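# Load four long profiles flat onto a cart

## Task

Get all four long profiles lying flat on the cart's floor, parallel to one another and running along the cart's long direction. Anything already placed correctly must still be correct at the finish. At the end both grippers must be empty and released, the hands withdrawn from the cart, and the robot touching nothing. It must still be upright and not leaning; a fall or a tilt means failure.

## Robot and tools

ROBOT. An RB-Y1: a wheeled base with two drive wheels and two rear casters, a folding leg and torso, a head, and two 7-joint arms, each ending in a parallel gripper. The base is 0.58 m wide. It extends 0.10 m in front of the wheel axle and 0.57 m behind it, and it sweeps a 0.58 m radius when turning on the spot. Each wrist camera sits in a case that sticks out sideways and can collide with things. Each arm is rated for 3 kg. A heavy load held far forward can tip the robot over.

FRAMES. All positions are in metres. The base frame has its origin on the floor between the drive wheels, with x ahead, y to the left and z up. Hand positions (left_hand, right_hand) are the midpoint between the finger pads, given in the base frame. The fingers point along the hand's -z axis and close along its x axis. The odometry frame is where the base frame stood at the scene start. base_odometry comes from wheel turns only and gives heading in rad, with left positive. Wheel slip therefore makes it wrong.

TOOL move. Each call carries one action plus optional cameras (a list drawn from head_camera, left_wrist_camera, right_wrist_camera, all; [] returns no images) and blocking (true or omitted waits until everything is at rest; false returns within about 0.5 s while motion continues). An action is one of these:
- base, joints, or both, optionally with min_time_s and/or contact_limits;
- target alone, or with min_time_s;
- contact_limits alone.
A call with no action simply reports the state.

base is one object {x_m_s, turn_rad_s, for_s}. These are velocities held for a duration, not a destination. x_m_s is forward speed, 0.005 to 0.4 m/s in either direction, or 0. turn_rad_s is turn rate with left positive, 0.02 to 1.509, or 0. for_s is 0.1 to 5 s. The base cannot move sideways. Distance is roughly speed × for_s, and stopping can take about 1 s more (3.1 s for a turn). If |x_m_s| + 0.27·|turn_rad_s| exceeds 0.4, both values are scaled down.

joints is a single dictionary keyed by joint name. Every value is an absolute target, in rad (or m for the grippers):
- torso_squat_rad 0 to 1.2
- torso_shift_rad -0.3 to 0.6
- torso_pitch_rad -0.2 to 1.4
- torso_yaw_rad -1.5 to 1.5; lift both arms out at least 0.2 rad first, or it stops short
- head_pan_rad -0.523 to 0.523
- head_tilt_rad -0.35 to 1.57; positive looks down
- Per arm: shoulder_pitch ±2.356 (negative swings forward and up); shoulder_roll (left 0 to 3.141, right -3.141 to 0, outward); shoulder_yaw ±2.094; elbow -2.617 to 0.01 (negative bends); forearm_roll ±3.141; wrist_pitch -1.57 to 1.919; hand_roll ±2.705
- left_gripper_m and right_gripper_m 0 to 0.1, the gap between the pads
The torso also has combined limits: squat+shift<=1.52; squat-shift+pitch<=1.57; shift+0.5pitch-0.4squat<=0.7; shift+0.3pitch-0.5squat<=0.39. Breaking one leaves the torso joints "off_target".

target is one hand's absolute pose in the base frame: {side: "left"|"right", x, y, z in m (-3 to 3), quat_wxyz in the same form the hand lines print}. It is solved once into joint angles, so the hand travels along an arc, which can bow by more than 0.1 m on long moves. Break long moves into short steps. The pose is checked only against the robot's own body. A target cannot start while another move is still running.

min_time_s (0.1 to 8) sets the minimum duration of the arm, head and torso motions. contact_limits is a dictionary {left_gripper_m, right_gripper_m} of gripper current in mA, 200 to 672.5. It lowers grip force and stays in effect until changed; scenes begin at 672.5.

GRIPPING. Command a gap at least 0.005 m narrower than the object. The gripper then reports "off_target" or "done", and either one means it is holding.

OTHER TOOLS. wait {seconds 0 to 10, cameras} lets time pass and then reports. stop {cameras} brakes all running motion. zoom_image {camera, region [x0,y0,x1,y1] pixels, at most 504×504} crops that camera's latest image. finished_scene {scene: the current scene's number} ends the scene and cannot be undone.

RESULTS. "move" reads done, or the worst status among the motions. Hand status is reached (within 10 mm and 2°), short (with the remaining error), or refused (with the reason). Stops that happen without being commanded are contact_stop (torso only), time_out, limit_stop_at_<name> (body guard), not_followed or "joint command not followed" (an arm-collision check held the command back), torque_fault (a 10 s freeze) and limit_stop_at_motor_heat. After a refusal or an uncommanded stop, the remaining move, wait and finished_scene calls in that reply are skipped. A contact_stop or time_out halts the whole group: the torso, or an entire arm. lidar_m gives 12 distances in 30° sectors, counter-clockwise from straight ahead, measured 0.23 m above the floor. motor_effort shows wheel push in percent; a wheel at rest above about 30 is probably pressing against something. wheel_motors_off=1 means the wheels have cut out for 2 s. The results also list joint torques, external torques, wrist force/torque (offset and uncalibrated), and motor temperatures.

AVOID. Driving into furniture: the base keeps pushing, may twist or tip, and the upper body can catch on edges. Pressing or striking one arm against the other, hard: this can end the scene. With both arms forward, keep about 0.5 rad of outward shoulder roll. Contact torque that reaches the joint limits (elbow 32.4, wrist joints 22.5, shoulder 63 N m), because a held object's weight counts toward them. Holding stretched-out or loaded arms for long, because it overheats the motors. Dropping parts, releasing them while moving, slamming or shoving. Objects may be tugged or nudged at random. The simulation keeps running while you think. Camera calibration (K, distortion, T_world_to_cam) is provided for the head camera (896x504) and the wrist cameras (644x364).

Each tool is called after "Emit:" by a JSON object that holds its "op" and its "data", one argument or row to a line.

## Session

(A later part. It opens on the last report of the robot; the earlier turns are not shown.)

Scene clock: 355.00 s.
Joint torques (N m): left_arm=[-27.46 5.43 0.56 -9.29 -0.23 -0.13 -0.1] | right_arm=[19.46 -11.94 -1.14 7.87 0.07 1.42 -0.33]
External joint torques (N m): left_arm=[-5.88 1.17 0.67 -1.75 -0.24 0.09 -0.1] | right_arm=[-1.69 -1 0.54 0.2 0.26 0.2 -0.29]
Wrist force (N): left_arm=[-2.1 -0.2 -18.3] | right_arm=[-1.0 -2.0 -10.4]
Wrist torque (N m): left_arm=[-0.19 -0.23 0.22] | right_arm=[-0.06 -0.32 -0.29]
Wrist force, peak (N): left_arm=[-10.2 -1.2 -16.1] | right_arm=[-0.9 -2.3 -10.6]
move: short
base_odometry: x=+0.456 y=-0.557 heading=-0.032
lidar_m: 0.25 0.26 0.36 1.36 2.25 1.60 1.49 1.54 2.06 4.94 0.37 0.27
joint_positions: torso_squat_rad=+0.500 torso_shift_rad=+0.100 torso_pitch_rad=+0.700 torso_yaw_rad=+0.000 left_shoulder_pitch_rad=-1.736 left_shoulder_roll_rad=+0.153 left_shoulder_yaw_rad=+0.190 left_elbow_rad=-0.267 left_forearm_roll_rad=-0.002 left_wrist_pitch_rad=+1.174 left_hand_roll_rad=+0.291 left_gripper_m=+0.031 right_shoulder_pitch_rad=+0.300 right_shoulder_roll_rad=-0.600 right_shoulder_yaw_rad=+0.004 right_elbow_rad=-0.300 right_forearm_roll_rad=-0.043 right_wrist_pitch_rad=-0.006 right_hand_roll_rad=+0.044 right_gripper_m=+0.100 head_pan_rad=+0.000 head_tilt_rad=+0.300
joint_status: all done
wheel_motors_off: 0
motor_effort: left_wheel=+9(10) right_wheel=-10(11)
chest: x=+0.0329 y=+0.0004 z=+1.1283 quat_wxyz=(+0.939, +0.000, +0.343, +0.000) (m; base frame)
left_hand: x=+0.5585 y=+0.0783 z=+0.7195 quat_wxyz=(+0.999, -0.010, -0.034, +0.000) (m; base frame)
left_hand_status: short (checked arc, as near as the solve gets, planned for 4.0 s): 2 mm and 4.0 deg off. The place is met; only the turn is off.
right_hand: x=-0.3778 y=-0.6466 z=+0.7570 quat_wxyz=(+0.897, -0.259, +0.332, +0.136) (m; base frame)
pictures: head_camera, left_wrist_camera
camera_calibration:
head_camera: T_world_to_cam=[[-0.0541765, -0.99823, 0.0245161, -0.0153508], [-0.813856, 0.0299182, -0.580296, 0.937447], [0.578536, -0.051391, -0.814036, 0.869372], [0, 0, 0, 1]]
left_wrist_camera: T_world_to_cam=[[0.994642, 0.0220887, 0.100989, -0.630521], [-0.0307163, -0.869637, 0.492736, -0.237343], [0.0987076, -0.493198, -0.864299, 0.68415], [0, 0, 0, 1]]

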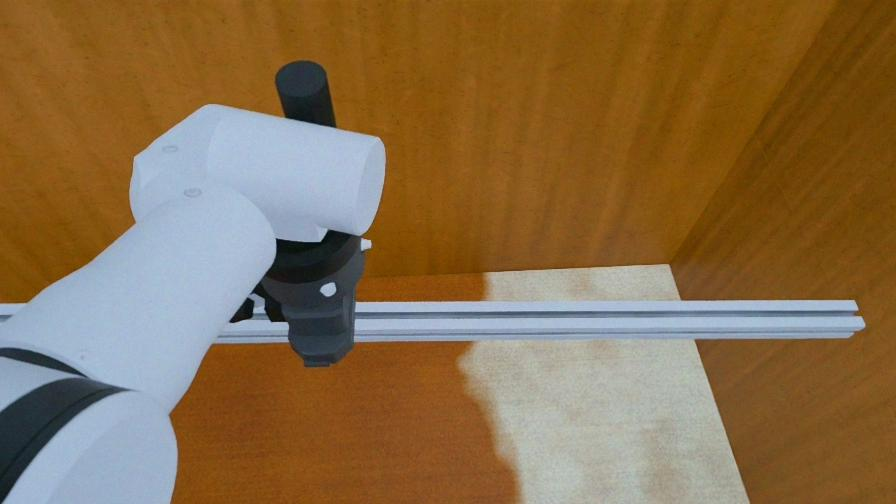

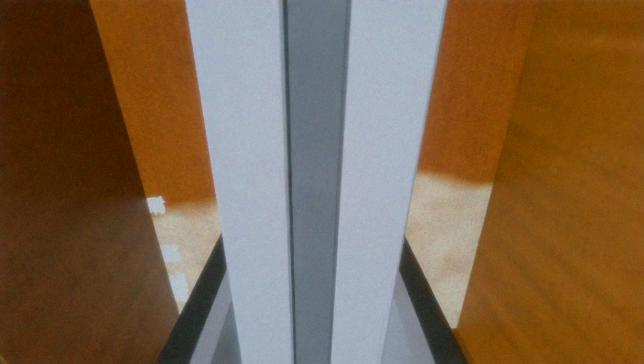

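Emit:
{"op": "move", "data": {
  "joints": {"torso_squat_rad":0.95,"head_tilt_rad":0.2},
  "min_time_s": 3,
  "cameras": ["head_camera","left_wrist_camera"]
}}

Emit:
{"op": "move", "data": {
  "joints": {"torso_squat_rad":1.1,"torso_shift_rad":0.3,"torso_pitch_rad":0.75,"head_tilt_rad":0.15},
  "min_time_s": 3,
  "cameras": ["head_camera","left_wrist_camera"]
}}

Scene clock: 369.40 s.
Wrist force, peak (N): left_arm=[-2.3 -0.1 -18.8] | right_arm=[-1.0 -2.5 -10.5]
move: done
joint_status: all done
wheel_motors_off: 0
motor_effort: left_wheel=+10(11) right_wheel=-9(10)
pictures: head_camera, left_wrist_camera
camera_calibration:
head_camera: T_world_to_cam=[[-0.056278, -0.998235, 0.0189417, -0.00520741], [-0.751866, 0.0298905, -0.658638, 0.874346], [0.656909, -0.0513084, -0.752222, 0.635639], [0, 0, 0, 1]]
left_wrist_camera: T_world_to_cam=[[0.994649, 0.0220868, 0.100922, -0.589054], [-0.0306828, -0.869646, 0.492721, -0.136467], [0.0986488, -0.493181, -0.864315, 0.508102], [0, 0, 0, 1]]

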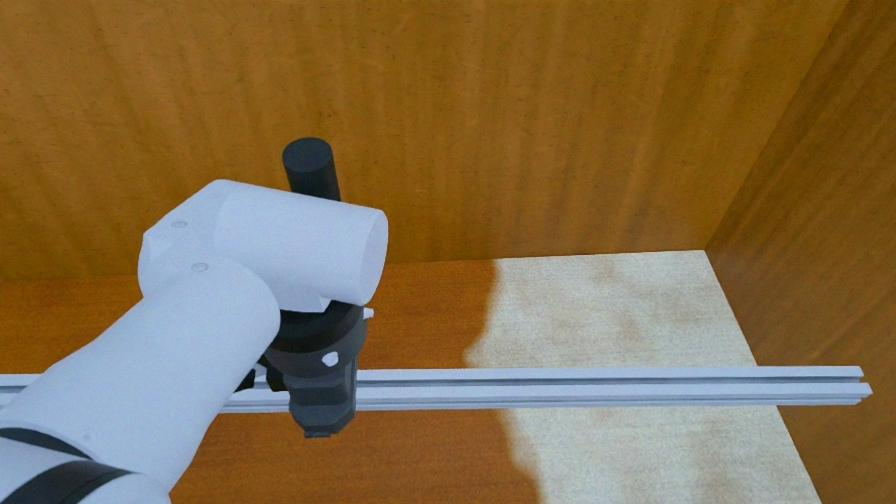

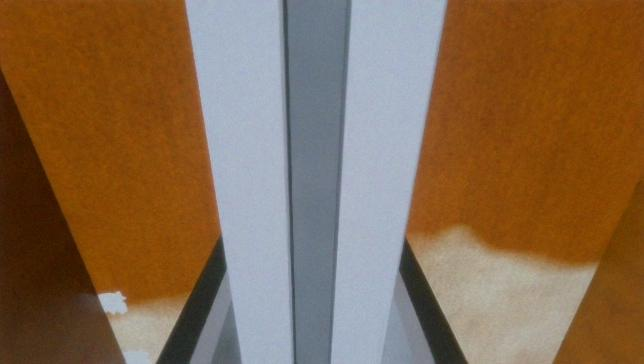

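Scene clock: 372.70 s.
Joint torques (N m): left_arm=[-26.48 5.54 0.01 -9.39 -0.13 0.15 -0.12] | right_arm=[20.47 -10.73 -1.11 8.1 0.03 1.31 -0.37]
External joint torques (N m): left_arm=[-5.5 1.78 0.13 -2.13 -0.17 0.27 -0.12] | right_arm=[-1.55 -0.41 0.5 0.09 0.23 0.02 -0.34]
Wrist force (N): left_arm=[-1.6 -0.2 -18.8] | right_arm=[-0.6 -2.4 -10.1]
Wrist torque (N m): left_arm=[-0.31 -0.27 0.23] | right_arm=[-0.03 -0.26 -0.28]
Wrist force, peak (N): left_arm=[-1.6 0.4 -18.9] | right_arm=[-1.1 -2.2 -10.5]
move: done
base_odometry: x=+0.456 y=-0.557 heading=-0.032
lidar_m: 0.25 0.26 0.36 1.37 2.25 1.58 1.50 1.54 2.07 4.94 0.38 0.27
joint_positions: torso_squat_rad=+1.100 torso_shift_rad=+0.300 torso_pitch_rad=+0.750 torso_yaw_rad=+0.000 left_shoulder_pitch_rad=-1.736 left_shoulder_roll_rad=+0.153 left_shoulder_yaw_rad=+0.190 left_elbow_rad=-0.266 left_forearm_roll_rad=-0.002 left_wrist_pitch_rad=+1.174 left_hand_roll_rad=+0.291 left_gripper_m=+0.031 right_shoulder_pitch_rad=+0.300 right_shoulder_roll_rad=-0.600 right_shoulder_yaw_rad=+0.004 right_elbow_rad=-0.300 right_forearm_roll_rad=-0.043 right_wrist_pitch_rad=-0.006 right_hand_roll_rad=+0.044 right_gripper_m=+0.100 head_pan_rad=+0.000 head_tilt_rad=+0.150
joint_status: all done
wheel_motors_off: 0
motor_effort: left_wheel=+9(11) right_wheel=-6(12)
chest: x=+0.0769 y=+0.0003 z=+0.8102 quat_wxyz=(+0.930, +0.000, +0.366, +0.000) (m; base frame)
left_hand: x=+0.5814 y=+0.0782 z=+0.3755 quat_wxyz=(+1.000, -0.010, -0.009, +0.000) (m; base frame)
right_hand: x=-0.3518 y=-0.6467 z=+0.4599 quat_wxyz=(+0.888, -0.255, +0.354, +0.143) (m; base frame)
pictures: head_camera, left_wrist_camera
camera_calibration:
head_camera: T_world_to_cam=[[-0.0562495, -0.998237, 0.0189192, 0.00107788], [-0.751889, 0.0298856, -0.658612, 0.84937], [0.656886, -0.0512718, -0.752245, 0.498754], [0, 0, 0, 1]]
left_wrist_camera: T_world_to_cam=[[0.998453, 0.0220785, 0.0510386, -0.602043], [-0.00600328, -0.869648, 0.493636, -0.0819128], [0.0552844, -0.493179, -0.868169, 0.411292], [0, 0, 0, 1]]

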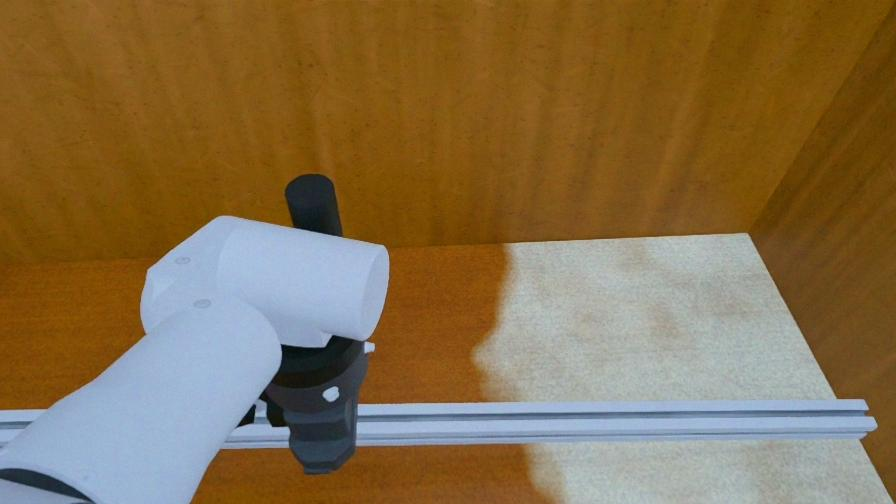

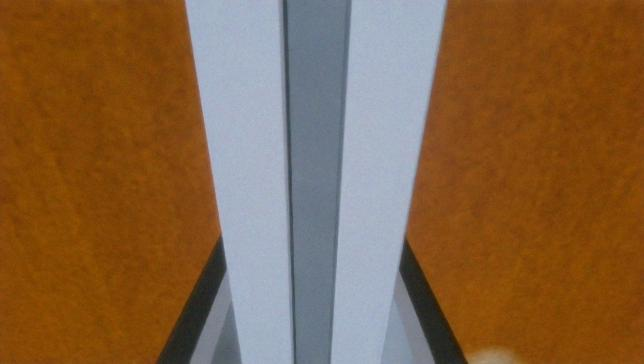

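Emit:
{"op": "move", "data": {
  "target": {"side":"left","x":0.58,"y":0.058,"z":0.325,"quat_wxyz":[1,0,0,0]},
  "min_time_s": 2,
  "cameras": ["head_camera"]
}}

Emit:
{"op": "move", "data": {
  "target": {"side":"left","x":0.58,"y":0.058,"z":0.31,"quat_wxyz":[1,0,0,0]},
  "min_time_s": 1.5,
  "cameras": []
}}

Scene clock: 380.60 s.
Wrist force, peak (N): left_arm=[-3.9 1.0 -18.8] | right_arm=[-0.5 -2.4 -10.2]
move: short
joint_status: all done
wheel_motors_off: 0
motor_effort: left_wheel=+10(10) right_wheel=-8(11)
left_hand_status: short (checked arc, as near as the solve gets, planned for 2.0 s): 2 mm and 11.0 deg off. The place is met; only the turn is off.
pictures: head_camera
camera_calibration:
head_camera: T_world_to_cam=[[-0.0562495, -0.998237, 0.0189191, 0.00107795], [-0.751888, 0.0298856, -0.658614, 0.849371], [0.656887, -0.0512718, -0.752243, 0.498753], [0, 0, 0, 1]]

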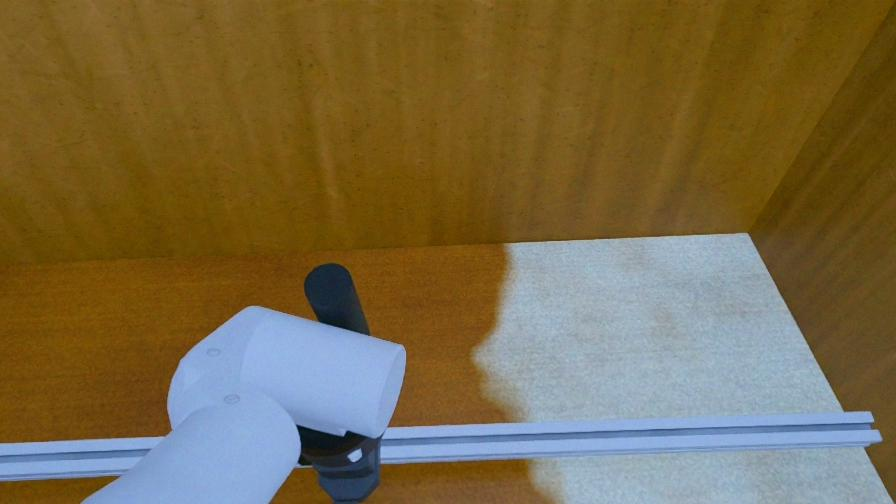

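Scene clock: 382.43 s.
Joint torques (N m): left_arm=[-22.09 0.72 -1.24 -9.14 -0.22 -1.22 0.05] | right_arm=[20.85 -11.13 -0.97 8.4 0.12 1.56 -0.38]
External joint torques (N m): left_arm=[-3.12 -1.4 -1.07 -2.23 -0.23 -0.68 0.06] | right_arm=[-1.17 -0.81 0.65 0.39 0.32 0.27 -0.34]
Wrist force (N): left_arm=[-4.4 0.9 -17.0] | right_arm=[-0.5 -2.5 -9.7]
Wrist torque (N m): left_arm=[0.32 -0.31 0.15] | right_arm=[-0.02 -0.25 -0.29]
Wrist force, peak (N): left_arm=[-3.9 0.8 -18.6] | right_arm=[-0.8 -2.3 -10.2]
move: short
base_odometry: x=+0.456 y=-0.557 heading=-0.032
lidar_m: 0.26 0.27 0.37 1.37 2.24 1.60 1.49 1.53 2.06 4.94 0.37 0.27
joint_positions: torso_squat_rad=+1.100 torso_shift_rad=+0.300 torso_pitch_rad=+0.750 torso_yaw_rad=+0.000 left_shoulder_pitch_rad=-1.575 left_shoulder_roll_rad=+0.092 left_shoulder_yaw_rad=+0.146 left_elbow_rad=-0.266 left_forearm_roll_rad=-0.036 left_wrist_pitch_rad=+0.779 left_hand_roll_rad=+0.339 left_gripper_m=+0.031 right_shoulder_pitch_rad=+0.300 right_shoulder_roll_rad=-0.600 right_shoulder_yaw_rad=+0.004 right_elbow_rad=-0.300 right_forearm_roll_rad=-0.043 right_wrist_pitch_rad=-0.006 right_hand_roll_rad=+0.044 right_gripper_m=+0.100 head_pan_rad=+0.000 head_tilt_rad=+0.150
joint_status: all done
wheel_motors_off: 0
motor_effort: left_wheel=+10(11) right_wheel=-10(11)
chest: x=+0.0769 y=+0.0003 z=+0.8102 quat_wxyz=(+0.930, +0.000, +0.366, +0.000) (m; base frame)
left_hand: x=+0.5785 y=+0.0588 z=+0.3102 quat_wxyz=(+0.992, -0.043, -0.119, +0.000) (m; base frame)
left_hand_status: short (checked arc, as near as the solve gets, planned for 1.5 s): 2 mm and 14.5 deg off. The place is met; only the turn is off.
right_hand: x=-0.3518 y=-0.6467 z=+0.4599 quat_wxyz=(+0.888, -0.255, +0.354, +0.143) (m; base frame)
pictures: none

Emit:
{"op": "move", "data": {
  "target": {"side":"left","x":0.51,"y":0.058,"z":0.36,"quat_wxyz":[1,0,0,0]},
  "min_time_s": 2,
  "cameras": []
}}

Emit:
{"op": "move", "data": {
  "joints": {"torso_shift_rad":0.38,"torso_pitch_rad":0.82},
  "min_time_s": 2,
  "cameras": ["head_camera"]
}}

Scene clock: 398.83 s.
Joint torques (N m): left_arm=[20.37 1.99 -1.73 -6.58 -0.42 -0.28 0.21] | right_arm=[20.56 -10.83 -1.39 8.26 0.03 1.39 -0.31]
External joint torques (N m): left_arm=[37.67 2.11 -1.07 1.64 -0.42 -0.11 0.21] | right_arm=[-1.35 -0.47 0.23 0.29 0.22 0.11 -0.27]
External joint torques when the fault began: left_arm=[66.86 -6.51 -2.54 5.32 -0.48 0.62 0.78]
Wrist force (N): left_arm=[-2.1 -0.2 -18.4] | right_arm=[-0.6 -2.4 -10.2]
Wrist torque (N m): left_arm=[-0.31 -0.31 0.27] | right_arm=[-0.03 -0.27 -0.28]
Wrist force, peak (N): left_arm=[-7.0 3.0 -23.0] | right_arm=[-0.5 -2.3 -10.4]
move: torque_fault
TORQUE FAULT: left_shoulder_pitch_rad reached its load limit. The robot stopped for 10 seconds, dropped its targets and accepts commands again. The stop added 9.3 s to the call.
base_odometry: x=+0.456 y=-0.557 heading=-0.032
lidar_m: 0.24 0.25 0.35 1.37 2.24 1.61 1.50 1.54 2.05 4.95 0.38 0.26
joint_positions: torso_squat_rad=+1.100 torso_shift_rad=+0.298 torso_pitch_rad=+0.745 torso_yaw_rad=+0.001 left_shoulder_pitch_rad=-1.334 left_shoulder_roll_rad=+0.010 left_shoulder_yaw_rad=+0.080 left_elbow_rad=-0.987 left_forearm_roll_rad=-0.082 left_wrist_pitch_rad=+1.476 left_hand_roll_rad=+0.353 left_gripper_m=+0.031 right_shoulder_pitch_rad=+0.300 right_shoulder_roll_rad=-0.600 right_shoulder_yaw_rad=+0.004 right_elbow_rad=-0.300 right_forearm_roll_rad=-0.043 right_wrist_pitch_rad=-0.006 right_hand_roll_rad=+0.044 right_gripper_m=+0.100 head_pan_rad=+0.000 head_tilt_rad=+0.150
joint_status: left_shoulder_pitch_rad torque_fault (moved +0.241 of +0.276); left_elbow_rad torque_fault (moved -0.720 of -0.730); left_wrist_pitch_rad torque_fault (moved +0.696 of +0.715); the others done
wheel_motors_off: 0
on_its_own: left_shoulder_pitch_rad is held at -1.324, not at your -1.299, since a torque_fault; left_elbow_rad is held at -0.987, not at your -0.997, since a torque_fault; left_wrist_pitch_rad is held at +1.476, not at your +1.494, since a torque_fault
motor_effort: left_wheel=+8(45) right_wheel=-12(17)
chest: x=+0.0750 y=-0.0002 z=+0.8114 quat_wxyz=(+0.931, +0.000, +0.364, +0.000) (m; base frame)
left_hand: x=+0.5285 y=+0.0543 z=+0.3754 quat_wxyz=(+1.000, -0.005, -0.022, +0.000) (m; base frame)
left_hand_status: short (checked arc, planned for 2.0 s): torque_fault, 24 mm and 2.6 deg off.
right_hand: x=-0.3517 y=-0.6466 z=+0.4576 quat_wxyz=(+0.889, -0.255, +0.352, +0.142) (m; base frame)
pictures: none

not run: a stop that you did not command came earlier in this reply.

Emit:
{"op": "move", "data": {
  "joints": {"left_shoulder_pitch_rad":-1.55,"left_elbow_rad":-0.5,"left_wrist_pitch_rad":1.2},
  "cameras": ["head_camera","left_wrist_camera"]
}}

Scene clock: 403.53 s.
Joint torques (N m): left_arm=[-22.88 1.02 -1.49 -9.41 -0.6 0.05 0.39] | right_arm=[20.4 -10.87 -1.82 8.36 -0.09 1.4 -0.31]
External joint torques (N m): left_arm=[-4.05 0.52 -1.15 -2.03 -0.56 0.17 0.39] | right_arm=[-1.62 -0.56 -0.21 0.36 0.1 0.11 -0.27]
Wrist force (N): left_arm=[-1.8 -0.3 -18.5] | right_arm=[-0.4 -2.2 -9.9]
Wrist torque (N m): left_arm=[-0.58 -0.29 0.25] | right_arm=[-0.06 -0.24 -0.28]
Wrist force, peak (N): left_arm=[-2.5 0.2 -20.4] | right_arm=[-0.6 -2.6 -10.3]
move: done
base_odometry: x=+0.456 y=-0.557 heading=-0.032
lidar_m: 0.25 0.25 0.35 1.37 2.24 1.60 1.50 1.53 2.05 4.94 0.37 0.26
joint_positions: torso_squat_rad=+1.100 torso_shift_rad=+0.300 torso_pitch_rad=+0.750 torso_yaw_rad=+0.000 left_shoulder_pitch_rad=-1.549 left_shoulder_roll_rad=+0.010 left_shoulder_yaw_rad=+0.080 left_elbow_rad=-0.499 left_forearm_roll_rad=-0.082 left_wrist_pitch_rad=+1.200 left_hand_roll_rad=+0.353 left_gripper_m=+0.031 right_shoulder_pitch_rad=+0.300 right_shoulder_roll_rad=-0.600 right_shoulder_yaw_rad=+0.004 right_elbow_rad=-0.300 right_forearm_roll_rad=-0.043 right_wrist_pitch_rad=-0.006 right_hand_roll_rad=+0.044 right_gripper_m=+0.100 head_pan_rad=+0.000 head_tilt_rad=+0.150
joint_status: all done
wheel_motors_off: 0
motor_effort: left_wheel=+4(27) right_wheel=-8(13)
chest: x=+0.0768 y=+0.0002 z=+0.8102 quat_wxyz=(+0.930, +0.000, +0.366, +0.000) (m; base frame)
left_hand: x=+0.5380 y=+0.0312 z=+0.3415 quat_wxyz=(+0.999, +0.006, -0.022, -0.045) (m; base frame)
right_hand: x=-0.3518 y=-0.6467 z=+0.4596 quat_wxyz=(+0.888, -0.255, +0.354, +0.143) (m; base frame)
pictures: head_camera, left_wrist_camera
camera_calibration:
head_camera: T_world_to_cam=[[-0.0563041, -0.99824, 0.0186421, 0.0011892], [-0.751779, 0.0301012, -0.658727, 0.849399], [0.657007, -0.0511038, -0.752151, 0.498696], [0, 0, 0, 1]]
left_wrist_camera: T_world_to_cam=[[0.99444, -0.0706017, 0.0781296, -0.560088], [-0.0989164, -0.880757, 0.463122, -0.0455145], [0.0361161, -0.468275, -0.882844, 0.375487], [0, 0, 0, 1]]

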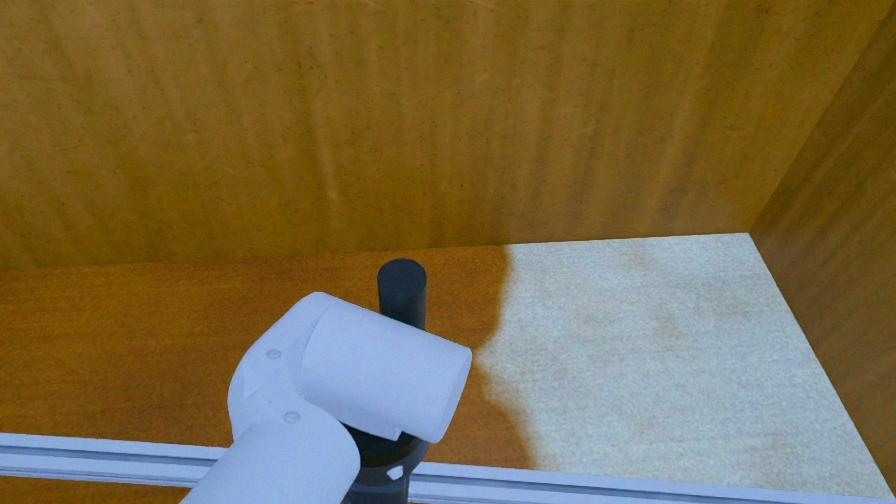

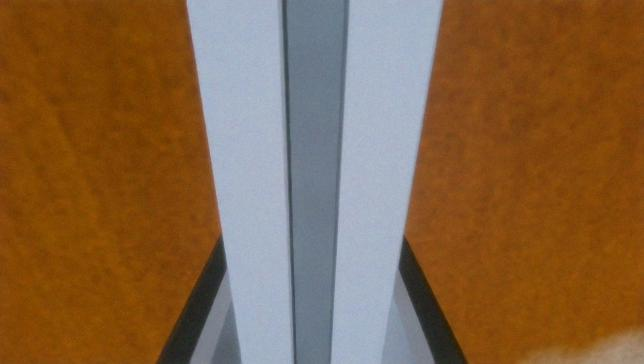

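Emit:
{"op": "move", "data": {
  "target": {"side":"left","x":0.538,"y":0.06,"z":0.35,"quat_wxyz":[1,0,0,0]},
  "min_time_s": 1.5,
  "cameras": []
}}

Emit:
{"op": "move", "data": {
  "base": {"x_m_s":0.1,"for_s":0.3},
  "cameras": ["head_camera"]
}}

Scene clock: 415.23 s.
Wrist force, peak (N): left_arm=[-1.5 -0.5 -19.1] | right_arm=[-0.5 -2.3 -10.4]
move: done
joint_status: all done
wheel_motors_off: 0
motor_effort: left_wheel=+5(5) right_wheel=-8(10)
left_hand_status: reached (checked arc, planned for 1.5 s): 1 mm and 0.7 deg off.
pictures: none

Scene clock: 416.20 s.
Joint torques (N m): left_arm=[-22.92 1.82 0.04 -9.95 0.06 0.4 0.48] | right_arm=[20.54 -10.42 -1.79 8.47 0.12 1.45 -0.33]
External joint torques (N m): left_arm=[-4.25 0.63 0.43 -2.34 0.04 0.46 0.47] | right_arm=[-1.49 -0.11 -0.17 0.46 0.32 0.16 -0.29]
Wrist force (N): left_arm=[-0.8 0.1 -18.8] | right_arm=[-0.4 -2.5 -10.3]
Wrist torque (N m): left_arm=[-0.35 -0.22 0.25] | right_arm=[-0.03 -0.24 -0.29]
Wrist force, peak (N): left_arm=[-1.5 0.3 -19.3] | right_arm=[-0.4 -2.5 -10.3]
move: done
base_odometry: x=+0.486 y=-0.558 heading=-0.032
lidar_m: 0.21 0.23 0.31 1.32 2.28 1.63 1.53 1.57 2.09 4.82 0.34 0.23
base_status: done (sent for 0.3 of 0.3 s)
joint_positions: torso_squat_rad=+1.100 torso_shift_rad=+0.300 torso_pitch_rad=+0.751 torso_yaw_rad=+0.000 left_shoulder_pitch_rad=-1.495 left_shoulder_roll_rad=+0.051 left_shoulder_yaw_rad=+0.128 left_elbow_rad=-0.629 left_forearm_roll_rad=-0.060 left_wrist_pitch_rad=+1.326 left_hand_roll_rad=+0.353 left_gripper_m=+0.031 right_shoulder_pitch_rad=+0.300 right_shoulder_roll_rad=-0.600 right_shoulder_yaw_rad=+0.004 right_elbow_rad=-0.300 right_forearm_roll_rad=-0.043 right_wrist_pitch_rad=-0.006 right_hand_roll_rad=+0.044 right_gripper_m=+0.100 head_pan_rad=+0.000 head_tilt_rad=+0.150
wheel_motors_off: 0
motor_effort: left_wheel=+0(30) right_wheel=-4(24)
chest: x=+0.0769 y=+0.0002 z=+0.8101 quat_wxyz=(+0.930, +0.000, +0.367, +0.000) (m; base frame)
left_hand: x=+0.5371 y=+0.0603 z=+0.3494 quat_wxyz=(+1.000, +0.002, +0.006, +0.000) (m; base frame)
right_hand: x=-0.3518 y=-0.6467 z=+0.4597 quat_wxyz=(+0.888, -0.255, +0.354, +0.143) (m; base frame)
pictures: head_camera
camera_calibration:
head_camera: T_world_to_cam=[[-0.0562878, -0.99824, 0.0186843, 0.00117217], [-0.751934, 0.0300731, -0.658552, 0.849317], [0.656831, -0.0511178, -0.752303, 0.498747], [0, 0, 0, 1]]

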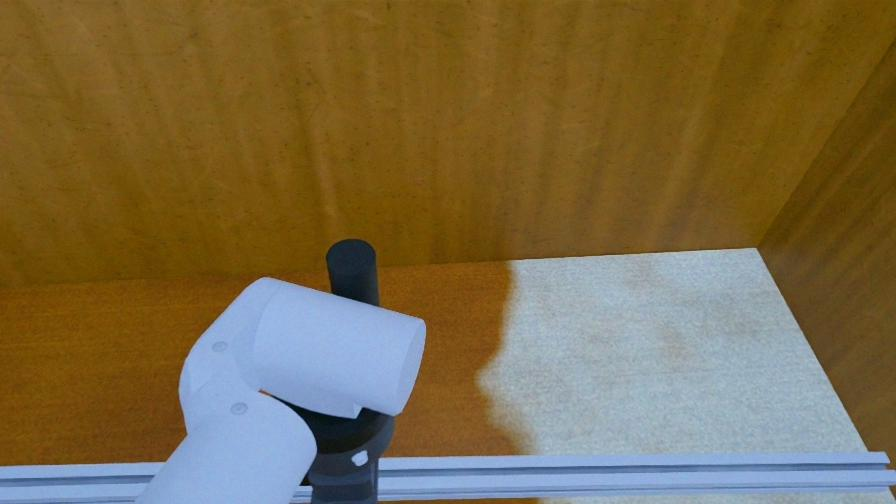

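Emit:
{"op": "move", "data": {
  "target": {"side":"left","x":0.537,"y":0.048,"z":0.32,"quat_wxyz":[1,0,0,0]},
  "min_time_s": 1.5,
  "cameras": []
}}

Emit:
{"op": "move", "data": {
  "target": {"side":"left","x":0.537,"y":0.048,"z":0.307,"quat_wxyz":[1,0,0,0]},
  "min_time_s": 1.5,
  "cameras": ["head_camera","left_wrist_camera"]
}}

Scene clock: 428.33 s.
Wrist force, peak (N): left_arm=[-2.1 0.0 -19.5] | right_arm=[-0.4 -2.5 -10.4]
move: short
joint_status: all done
wheel_motors_off: 0
motor_effort: left_wheel=+1(1) right_wheel=-3(7)
left_hand_status: short (checked arc, as near as the solve gets, planned for 1.5 s): 1 mm and 2.1 deg off. The place is met; only the turn is off.
pictures: none

Scene clock: 430.17 s.
Joint torques (N m): left_arm=[-21.91 -0.18 -2.38 -7.76 -0.51 -0.53 -0.16] | right_arm=[20.75 -11.16 -1.3 8.29 -0.04 1.38 -0.36]
External joint torques (N m): left_arm=[-3.25 -1.58 -2.18 -1.13 -0.53 -0.3 -0.16] | right_arm=[-1.27 -0.85 0.32 0.28 0.16 0.08 -0.32]
Wrist force (N): left_arm=[-2.2 0.6 -18.3] | right_arm=[-0.7 -2.5 -10.1]
Wrist torque (N m): left_arm=[-0.35 -0.33 0.25] | right_arm=[-0.03 -0.27 -0.29]
Wrist force, peak (N): left_arm=[-2.1 0.6 -18.9] | right_arm=[-0.3 -2.5 -10.2]
move: short
base_odometry: x=+0.486 y=-0.558 heading=-0.032
lidar_m: 0.22 0.23 0.31 1.33 2.29 1.62 1.53 1.57 2.09 4.81 0.33 0.23
joint_positions: torso_squat_rad=+1.100 torso_shift_rad=+0.300 torso_pitch_rad=+0.751 torso_yaw_rad=+0.000 left_shoulder_pitch_rad=-1.587 left_shoulder_roll_rad=+0.052 left_shoulder_yaw_rad=+0.128 left_elbow_rad=-0.267 left_forearm_roll_rad=-0.054 left_wrist_pitch_rad=+0.959 left_hand_roll_rad=+0.392 left_gripper_m=+0.031 right_shoulder_pitch_rad=+0.300 right_shoulder_roll_rad=-0.600 right_shoulder_yaw_rad=+0.004 right_elbow_rad=-0.300 right_forearm_roll_rad=-0.043 right_wrist_pitch_rad=-0.006 right_hand_roll_rad=+0.044 right_gripper_m=+0.100 head_pan_rad=+0.000 head_tilt_rad=+0.150
joint_status: all done
wheel_motors_off: 0
motor_effort: left_wheel=+0(1) right_wheel=-3(7)
chest: x=+0.0769 y=+0.0002 z=+0.8101 quat_wxyz=(+0.930, +0.000, +0.367, +0.000) (m; base frame)
left_hand: x=+0.5358 y=+0.0487 z=+0.3071 quat_wxyz=(+0.999, -0.016, -0.038, +0.000) (m; base frame)
left_hand_status: short (checked arc, as near as the solve gets, planned for 1.5 s): 1 mm and 4.7 deg off. The place is met; only the turn is off.
right_hand: x=-0.3518 y=-0.6467 z=+0.4597 quat_wxyz=(+0.888, -0.255, +0.354, +0.143) (m; base frame)
pictures: head_camera, left_wrist_camera
camera_calibration:
head_camera: T_world_to_cam=[[-0.0562859, -0.99824, 0.0186925, 0.00116948], [-0.751934, 0.0300662, -0.658552, 0.849317], [0.656831, -0.0511227, -0.752303, 0.498747], [0, 0, 0, 1]]
left_wrist_camera: T_world_to_cam=[[0.993802, 0.0238476, 0.10858, -0.567629], [-0.0342067, -0.863733, 0.502787, -0.0620877], [0.105774, -0.503385, -0.857564, 0.309979], [0, 0, 0, 1]]

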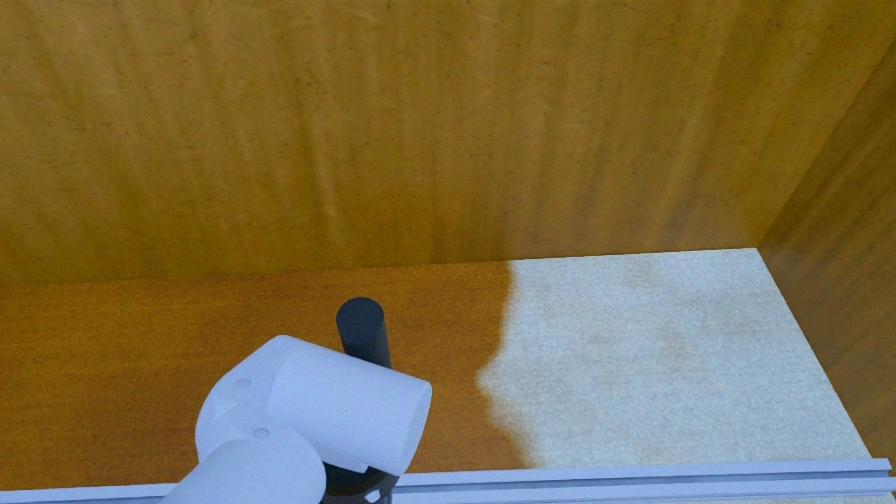

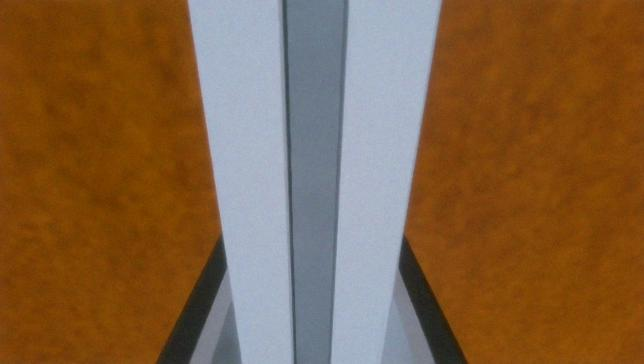

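Emit:
{"op": "move", "data": {
  "joints": {"torso_squat_rad":1.13,"torso_shift_rad":0.32,"torso_pitch_rad":0.75},
  "min_time_s": 3,
  "cameras": ["left_wrist_camera"]
}}

Scene clock: 441.97 s.
Joint torques (N m): left_arm=[0.64 6.73 -1.69 -0.34 -2.61 -5.89 -0.32] | right_arm=[20.37 -11.42 -1.57 8.06 0.05 1.39 -0.26]
External joint torques (N m): left_arm=[19.58 5.17 -1.48 6.43 -2.62 -5.62 -0.31] | right_arm=[-1.43 -0.96 0.06 0.14 0.24 0.11 -0.22]
Wrist force (N): left_arm=[-17.1 -3.4 67.0] | right_arm=[-0.7 -2.4 -10.1]
Wrist torque (N m): left_arm=[0.18 1.96 0.41] | right_arm=[-0.05 -0.28 -0.28]
Wrist force, peak (N): left_arm=[-40.1 6.2 150.5] | right_arm=[-1.3 -2.3 -10.5]
move: contact_stop
base_odometry: x=+0.486 y=-0.558 heading=-0.032
lidar_m: 0.22 0.24 0.33 1.31 2.28 1.62 1.52 1.58 2.08 4.80 0.34 0.24
joint_positions: torso_squat_rad=+1.127 torso_shift_rad=+0.313 torso_pitch_rad=+0.738 torso_yaw_rad=+0.001 left_shoulder_pitch_rad=-1.593 left_shoulder_roll_rad=+0.051 left_shoulder_yaw_rad=+0.128 left_elbow_rad=-0.269 left_forearm_roll_rad=-0.053 left_wrist_pitch_rad=+0.960 left_hand_roll_rad=+0.392 left_gripper_m=+0.031 right_shoulder_pitch_rad=+0.300 right_shoulder_roll_rad=-0.600 right_shoulder_yaw_rad=+0.004 right_elbow_rad=-0.300 right_forearm_roll_rad=-0.043 right_wrist_pitch_rad=-0.006 right_hand_roll_rad=+0.044 right_gripper_m=+0.100 head_pan_rad=+0.000 head_tilt_rad=+0.150
joint_status: torso_squat_rad contact_stop (moved +0.027 of +0.030); torso_shift_rad contact_stop (moved +0.013 of +0.020); torso_pitch_rad contact_stop (moved -0.013 of -0.001)
wheel_motors_off: 0
motor_effort: left_wheel=+11(21) right_wheel=+2(8)
chest: x=+0.0727 y=+0.0002 z=+0.7954 quat_wxyz=(+0.933, +0.000, +0.361, +0.001) (m; base frame)
left_hand: x=+0.5405 y=+0.0467 z=+0.3009 quat_wxyz=(+0.999, -0.017, -0.046, -0.001) (m; base frame)
right_hand: x=-0.3512 y=-0.6467 z=+0.4392 quat_wxyz=(+0.890, -0.256, +0.349, +0.142) (m; base frame)
pictures: left_wrist_camera
camera_calibration:
left_wrist_camera: T_world_to_cam=[[0.991749, 0.0225267, 0.126198, -0.575684], [-0.0445483, -0.862524, 0.504052, -0.0553787], [0.120204, -0.505515, -0.854404, 0.294579], [0, 0, 0, 1]]

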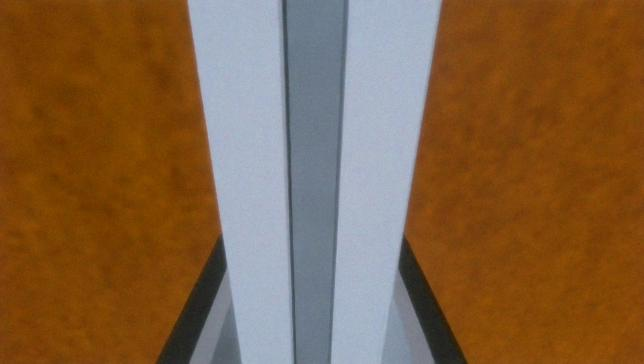

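Emit:
{"op": "move", "data": {
  "joints": {"torso_squat_rad":1.12,"torso_shift_rad":0.31,"torso_pitch_rad":0.75},
  "min_time_s": 1.5,
  "cameras": []
}}

Scene clock: 446.13 s.
Joint torques (N m): left_arm=[5.37 5.11 -1.51 2.82 -1.85 -4.47 -0.05] | right_arm=[20.43 -11.16 -1.42 8.37 0.14 1.41 -0.16]
External joint torques (N m): left_arm=[24.21 3.63 -1.3 9.55 -1.86 -4.22 -0.05] | right_arm=[-1.52 -0.81 0.2 0.39 0.34 0.12 -0.12]
Wrist force (N): left_arm=[-9.5 -1.5 72.6] | right_arm=[-0.6 -2.4 -10.1]
Wrist torque (N m): left_arm=[0.16 1.79 0.31] | right_arm=[-0.06 -0.25 -0.27]
Wrist force, peak (N): left_arm=[-8.9 -1.5 73.5] | right_arm=[-0.8 -2.5 -10.5]
move: done
base_odometry: x=+0.486 y=-0.558 heading=-0.032
lidar_m: 0.22 0.24 0.32 1.33 2.29 1.63 1.53 1.57 2.08 4.82 0.33 0.23
joint_positions: torso_squat_rad=+1.120 torso_shift_rad=+0.309 torso_pitch_rad=+0.747 torso_yaw_rad=+0.001 left_shoulder_pitch_rad=-1.594 left_shoulder_roll_rad=+0.051 left_shoulder_yaw_rad=+0.128 left_elbow_rad=-0.269 left_forearm_roll_rad=-0.053 left_wrist_pitch_rad=+0.960 left_hand_roll_rad=+0.392 left_gripper_m=+0.031 right_shoulder_pitch_rad=+0.300 right_shoulder_roll_rad=-0.600 right_shoulder_yaw_rad=+0.004 right_elbow_rad=-0.300 right_forearm_roll_rad=-0.043 right_wrist_pitch_rad=-0.006 right_hand_roll_rad=+0.044 right_gripper_m=+0.100 head_pan_rad=+0.000 head_tilt_rad=+0.150
joint_status: all done
wheel_motors_off: 0
motor_effort: left_wheel=+11(12) right_wheel=+2(3)
chest: x=+0.0749 y=+0.0002 z=+0.7980 quat_wxyz=(+0.931, +0.000, +0.365, +0.001) (m; base frame)
left_hand: x=+0.5394 y=+0.0466 z=+0.3002 quat_wxyz=(+0.999, -0.017, -0.043, +0.000) (m; base frame)
right_hand: x=-0.3522 y=-0.6467 z=+0.4456 quat_wxyz=(+0.889, -0.255, +0.353, +0.143) (m; base frame)
pictures: none

Emit:
{"op": "move", "data": {
  "joints": {"torso_squat_rad":1.1,"torso_shift_rad":0.3},
  "min_time_s": 1.5,
  "cameras": []
}}

Scene clock: 450.10 s.
Joint torques (N m): left_arm=[-21.97 3.47 -1.15 -8.12 -0.67 -0.15 0.1] | right_arm=[20.39 -10.93 -1.46 8.36 -0.15 1.3 -0.37]
External joint torques (N m): left_arm=[-3.32 2.08 -0.94 -1.49 -0.68 0.08 0.11] | right_arm=[-1.64 -0.63 0.15 0.35 0.05 0.01 -0.33]
Wrist force (N): left_arm=[-2.5 0.7 -18.3] | right_arm=[-0.4 -2.4 -9.9]
Wrist torque (N m): left_arm=[-0.43 -0.33 0.23] | right_arm=[-0.04 -0.24 -0.27]
Wrist force, peak (N): left_arm=[-8.6 -1.4 73.7] | right_arm=[-0.4 -2.4 -10.3]
move: done
base_odometry: x=+0.486 y=-0.558 heading=-0.032
lidar_m: 0.22 0.24 0.33 1.33 2.28 1.63 1.52 1.57 2.09 4.81 0.34 0.23
joint_positions: torso_squat_rad=+1.100 torso_shift_rad=+0.300 torso_pitch_rad=+0.751 torso_yaw_rad=+0.001 left_shoulder_pitch_rad=-1.587 left_shoulder_roll_rad=+0.051 left_shoulder_yaw_rad=+0.128 left_elbow_rad=-0.267 left_forearm_roll_rad=-0.054 left_wrist_pitch_rad=+0.959 left_hand_roll_rad=+0.392 left_gripper_m=+0.031 right_shoulder_pitch_rad=+0.300 right_shoulder_roll_rad=-0.600 right_shoulder_yaw_rad=+0.004 right_elbow_rad=-0.300 right_forearm_roll_rad=-0.043 right_wrist_pitch_rad=-0.006 right_hand_roll_rad=+0.044 right_gripper_m=+0.100 head_pan_rad=+0.000 head_tilt_rad=+0.150
joint_status: all done
wheel_motors_off: 0
motor_effort: left_wheel=+6(11) right_wheel=+1(4)
chest: x=+0.0770 y=+0.0002 z=+0.8101 quat_wxyz=(+0.930, +0.000, +0.367, +0.000) (m; base frame)
left_hand: x=+0.5356 y=+0.0487 z=+0.3070 quat_wxyz=(+0.999, -0.016, -0.037, +0.000) (m; base frame)
right_hand: x=-0.3515 y=-0.6467 z=+0.4594 quat_wxyz=(+0.888, -0.255, +0.354, +0.143) (m; base frame)
pictures: none

Free at z .307; contact ~.301. Lower a hair to squat 1.112 and release.

Emit:
{"op": "move", "data": {
  "joints": {"torso_squat_rad":1.11,"torso_shift_rad":0.3},
  "min_time_s": 1.5,
  "cameras": []
}}

Emit:
{"op": "move", "data": {
  "joints": {"left_gripper_m":0.055},
  "cameras": ["head_camera","left_wrist_camera"]
}}

Scene clock: 454.37 s.
Wrist force, peak (N): left_arm=[-10.6 4.3 20.3] | right_arm=[-0.5 -2.5 -10.3]
move: done
joint_status: all done
wheel_motors_off: 0
motor_effort: left_wheel=+6(7) right_wheel=+1(3)
pictures: none

Scene clock: 455.13 s.
Joint torques (N m): left_arm=[-10.64 0.29 -1.03 -2.07 -0.12 0.88 -0.13] | right_arm=[20.99 -11.29 -0.91 8.42 -0.02 1.13 -0.19]
External joint torques (N m): left_arm=[8.1 -1.15 -0.82 4.6 -0.13 1.12 -0.13] | right_arm=[-1.01 -0.97 0.71 0.43 0.18 -0.16 -0.15]
Wrist force (N): left_arm=[4.5 0.2 6.8] | right_arm=[-0.7 -2.6 -10.3]
Wrist torque (N m): left_arm=[-0.23 -0.02 0.20] | right_arm=[-0.02 -0.28 -0.28]
Wrist force, peak (N): left_arm=[-10.4 4.4 19.7] | right_arm=[-0.7 -2.6 -10.3]
move: done
base_odometry: x=+0.486 y=-0.558 heading=-0.032
lidar_m: 0.22 0.22 0.32 1.32 2.28 1.63 1.52 1.57 2.10 4.81 0.34 0.23
joint_positions: torso_squat_rad=+1.110 torso_shift_rad=+0.300 torso_pitch_rad=+0.749 torso_yaw_rad=+0.001 left_shoulder_pitch_rad=-1.590 left_shoulder_roll_rad=+0.052 left_shoulder_yaw_rad=+0.128 left_elbow_rad=-0.268 left_forearm_roll_rad=-0.054 left_wrist_pitch_rad=+0.959 left_hand_roll_rad=+0.392 left_gripper_m=+0.055 right_shoulder_pitch_rad=+0.300 right_shoulder_roll_rad=-0.600 right_shoulder_yaw_rad=+0.004 right_elbow_rad=-0.300 right_forearm_roll_rad=-0.043 right_wrist_pitch_rad=-0.006 right_hand_roll_rad=+0.044 right_gripper_m=+0.100 head_pan_rad=+0.000 head_tilt_rad=+0.150
joint_status: all done
wheel_motors_off: 0
motor_effort: left_wheel=+5(6) right_wheel=-2(3)
chest: x=+0.0746 y=+0.0002 z=+0.8044 quat_wxyz=(+0.931, +0.000, +0.366, +0.000) (m; base frame)
left_hand: x=+0.5362 y=+0.0483 z=+0.3036 quat_wxyz=(+0.999, -0.016, -0.040, +0.000) (m; base frame)
right_hand: x=-0.3533 y=-0.6467 z=+0.4531 quat_wxyz=(+0.888, -0.255, +0.354, +0.143) (m; base frame)
pictures: head_camera, left_wrist_camera
camera_calibration:
head_camera: T_world_to_cam=[[-0.055769, -0.99828, 0.0180905, 0.00158697], [-0.751085, 0.0300077, -0.659523, 0.844557], [0.657846, -0.0503684, -0.751467, 0.495216], [0, 0, 0, 1]]
left_wrist_camera: T_world_to_cam=[[0.993157, 0.0235803, 0.114378, -0.568995], [-0.0374377, -0.863427, 0.503082, -0.0589774], [0.11062, -0.503922, -0.856636, 0.303891], [0, 0, 0, 1]]

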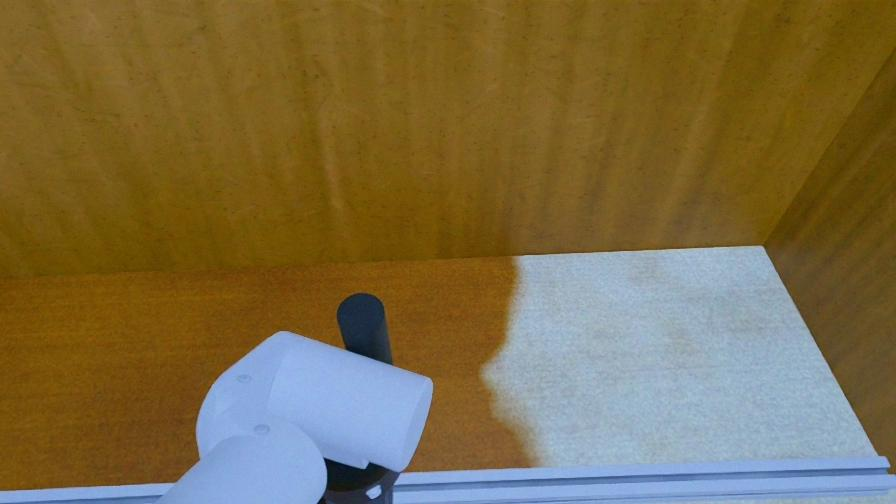

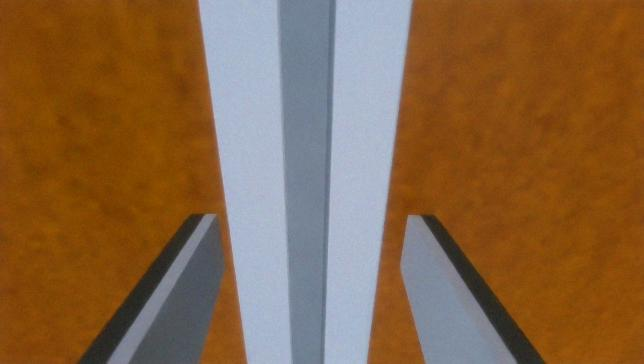

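Emit:
{"op": "move", "data": {
  "target": {"side":"left","x":0.535,"y":0.048,"z":0.36,"quat_wxyz":[0.999,-0.016,-0.040,0]},
  "min_time_s": 1.5,
  "cameras": ["head_camera","left_wrist_camera"]
}}

Emit:
{"op": "move", "data": {
  "joints": {"torso_squat_rad":0.6,"torso_shift_rad":0.1,"torso_pitch_rad":0.5},
  "cameras": ["head_camera","left_wrist_camera"]
}}

Scene clock: 461.53 s.
Wrist force, peak (N): left_arm=[14.6 -4.5 40.5] | right_arm=[-0.7 -2.3 -10.4]
move: done
joint_status: all done
wheel_motors_off: 0
motor_effort: left_wheel=+1(5) right_wheel=-4(6)
left_hand_status: reached (checked arc, planned for 1.5 s): 1 mm and 0.0 deg off.
pictures: head_camera, left_wrist_camera
camera_calibration:
head_camera: T_world_to_cam=[[-0.0558166, -0.998276, 0.0181464, 0.00155175], [-0.751427, 0.030033, -0.659133, 0.844316], [0.657451, -0.0504263, -0.751808, 0.49531], [0, 0, 0, 1]]
left_wrist_camera: T_world_to_cam=[[0.993258, 0.0234295, 0.113533, -0.574691], [-0.0370324, -0.863919, 0.502267, -0.0877737], [0.109851, -0.503085, -0.857227, 0.353045], [0, 0, 0, 1]]

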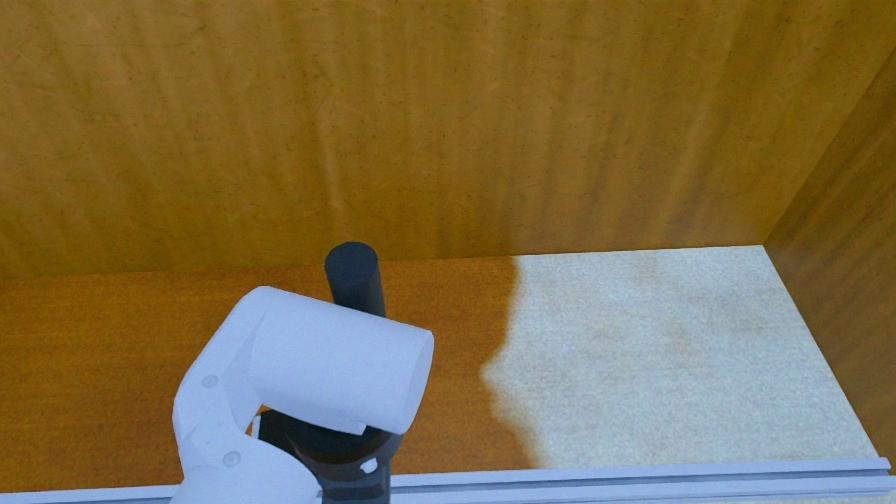

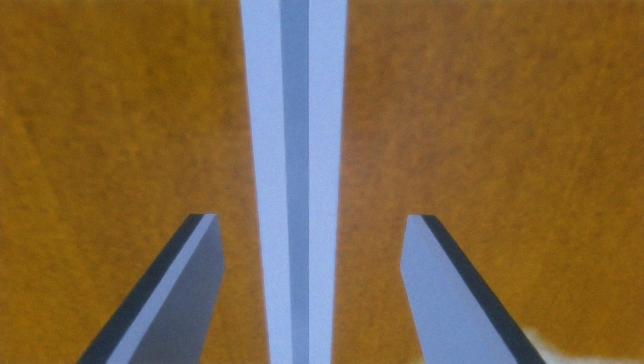

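Scene clock: 464.13 s.
Joint torques (N m): left_arm=[-20.42 0.99 -1.47 -8.53 -0.15 -0.57 -0.17] | right_arm=[15.7 -14.04 -1.5 6.36 0.15 0.93 -0.26]
External joint torques (N m): left_arm=[0.02 -1.17 -1.27 0.36 -0.02 0.09 -0.16] | right_arm=[-1.46 -0.9 0.39 0.23 0.31 0.03 -0.23]
Wrist force (N): left_arm=[-3.2 0.3 -8.6] | right_arm=[-1.8 -1.6 -11.0]
Wrist torque (N m): left_arm=[-0.27 -0.36 0.26] | right_arm=[-0.10 -0.31 -0.28]
Wrist force, peak (N): left_arm=[-2.3 0.4 -10.2] | right_arm=[-1.9 -1.6 -11.1]
move: done
base_odometry: x=+0.486 y=-0.558 heading=-0.032
lidar_m: 0.22 0.24 0.33 1.32 2.29 1.64 1.52 1.57 2.08 4.81 0.33 0.23
joint_positions: torso_squat_rad=+0.600 torso_shift_rad=+0.100 torso_pitch_rad=+0.500 torso_yaw_rad=+0.001 left_shoulder_pitch_rad=-1.344 left_shoulder_roll_rad=+0.006 left_shoulder_yaw_rad=+0.090 left_elbow_rad=-0.943 left_forearm_roll_rad=-0.084 left_wrist_pitch_rad=+1.398 left_hand_roll_rad=+0.354 left_gripper_m=+0.055 right_shoulder_pitch_rad=+0.300 right_shoulder_roll_rad=-0.600 right_shoulder_yaw_rad=+0.004 right_elbow_rad=-0.300 right_forearm_roll_rad=-0.043 right_wrist_pitch_rad=-0.006 right_hand_roll_rad=+0.044 right_gripper_m=+0.100 head_pan_rad=+0.000 head_tilt_rad=+0.150
joint_status: all done
wheel_motors_off: 0
motor_effort: left_wheel=+4(5) right_wheel=-5(7)
chest: x=-0.0220 y=+0.0002 z=+1.1269 quat_wxyz=(+0.969, +0.000, +0.247, +0.000) (m; base frame)
left_hand: x=+0.5337 y=+0.0482 z=+0.8098 quat_wxyz=(+0.986, -0.016, -0.163, -0.002) (m; base frame)
right_hand: x=-0.3501 y=-0.6467 z=+0.6809 quat_wxyz=(+0.926, -0.271, +0.240, +0.110) (m; base frame)
pictures: head_camera, left_wrist_camera
camera_calibration:
head_camera: T_world_to_cam=[[-0.0585562, -0.998277, 0.00379974, 0.00641788], [-0.565235, 0.0300173, -0.824384, 1.1745], [0.822849, -0.0504205, -0.566019, 0.595736], [0, 0, 0, 1]]
left_wrist_camera: T_world_to_cam=[[0.93493, 0.0236196, 0.354044, -0.787435], [-0.159033, -0.864061, 0.477606, -0.22827], [0.317197, -0.502833, -0.80408, 0.584892], [0, 0, 0, 1]]

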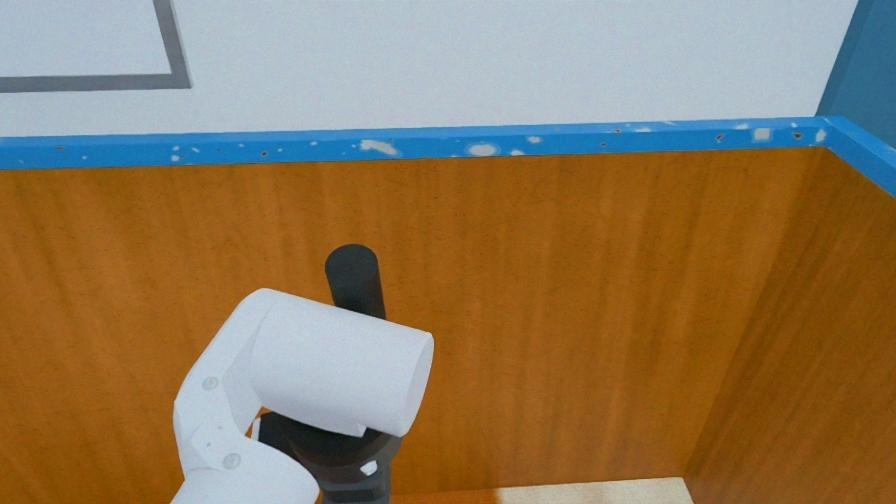

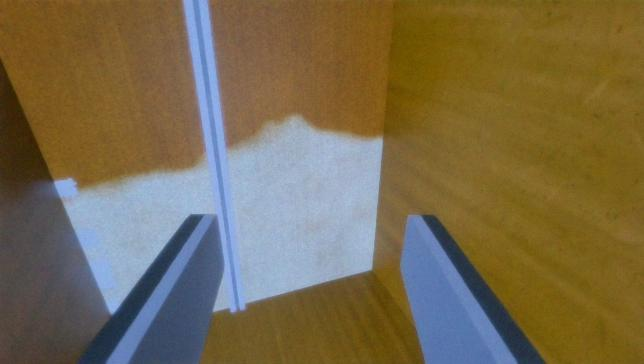

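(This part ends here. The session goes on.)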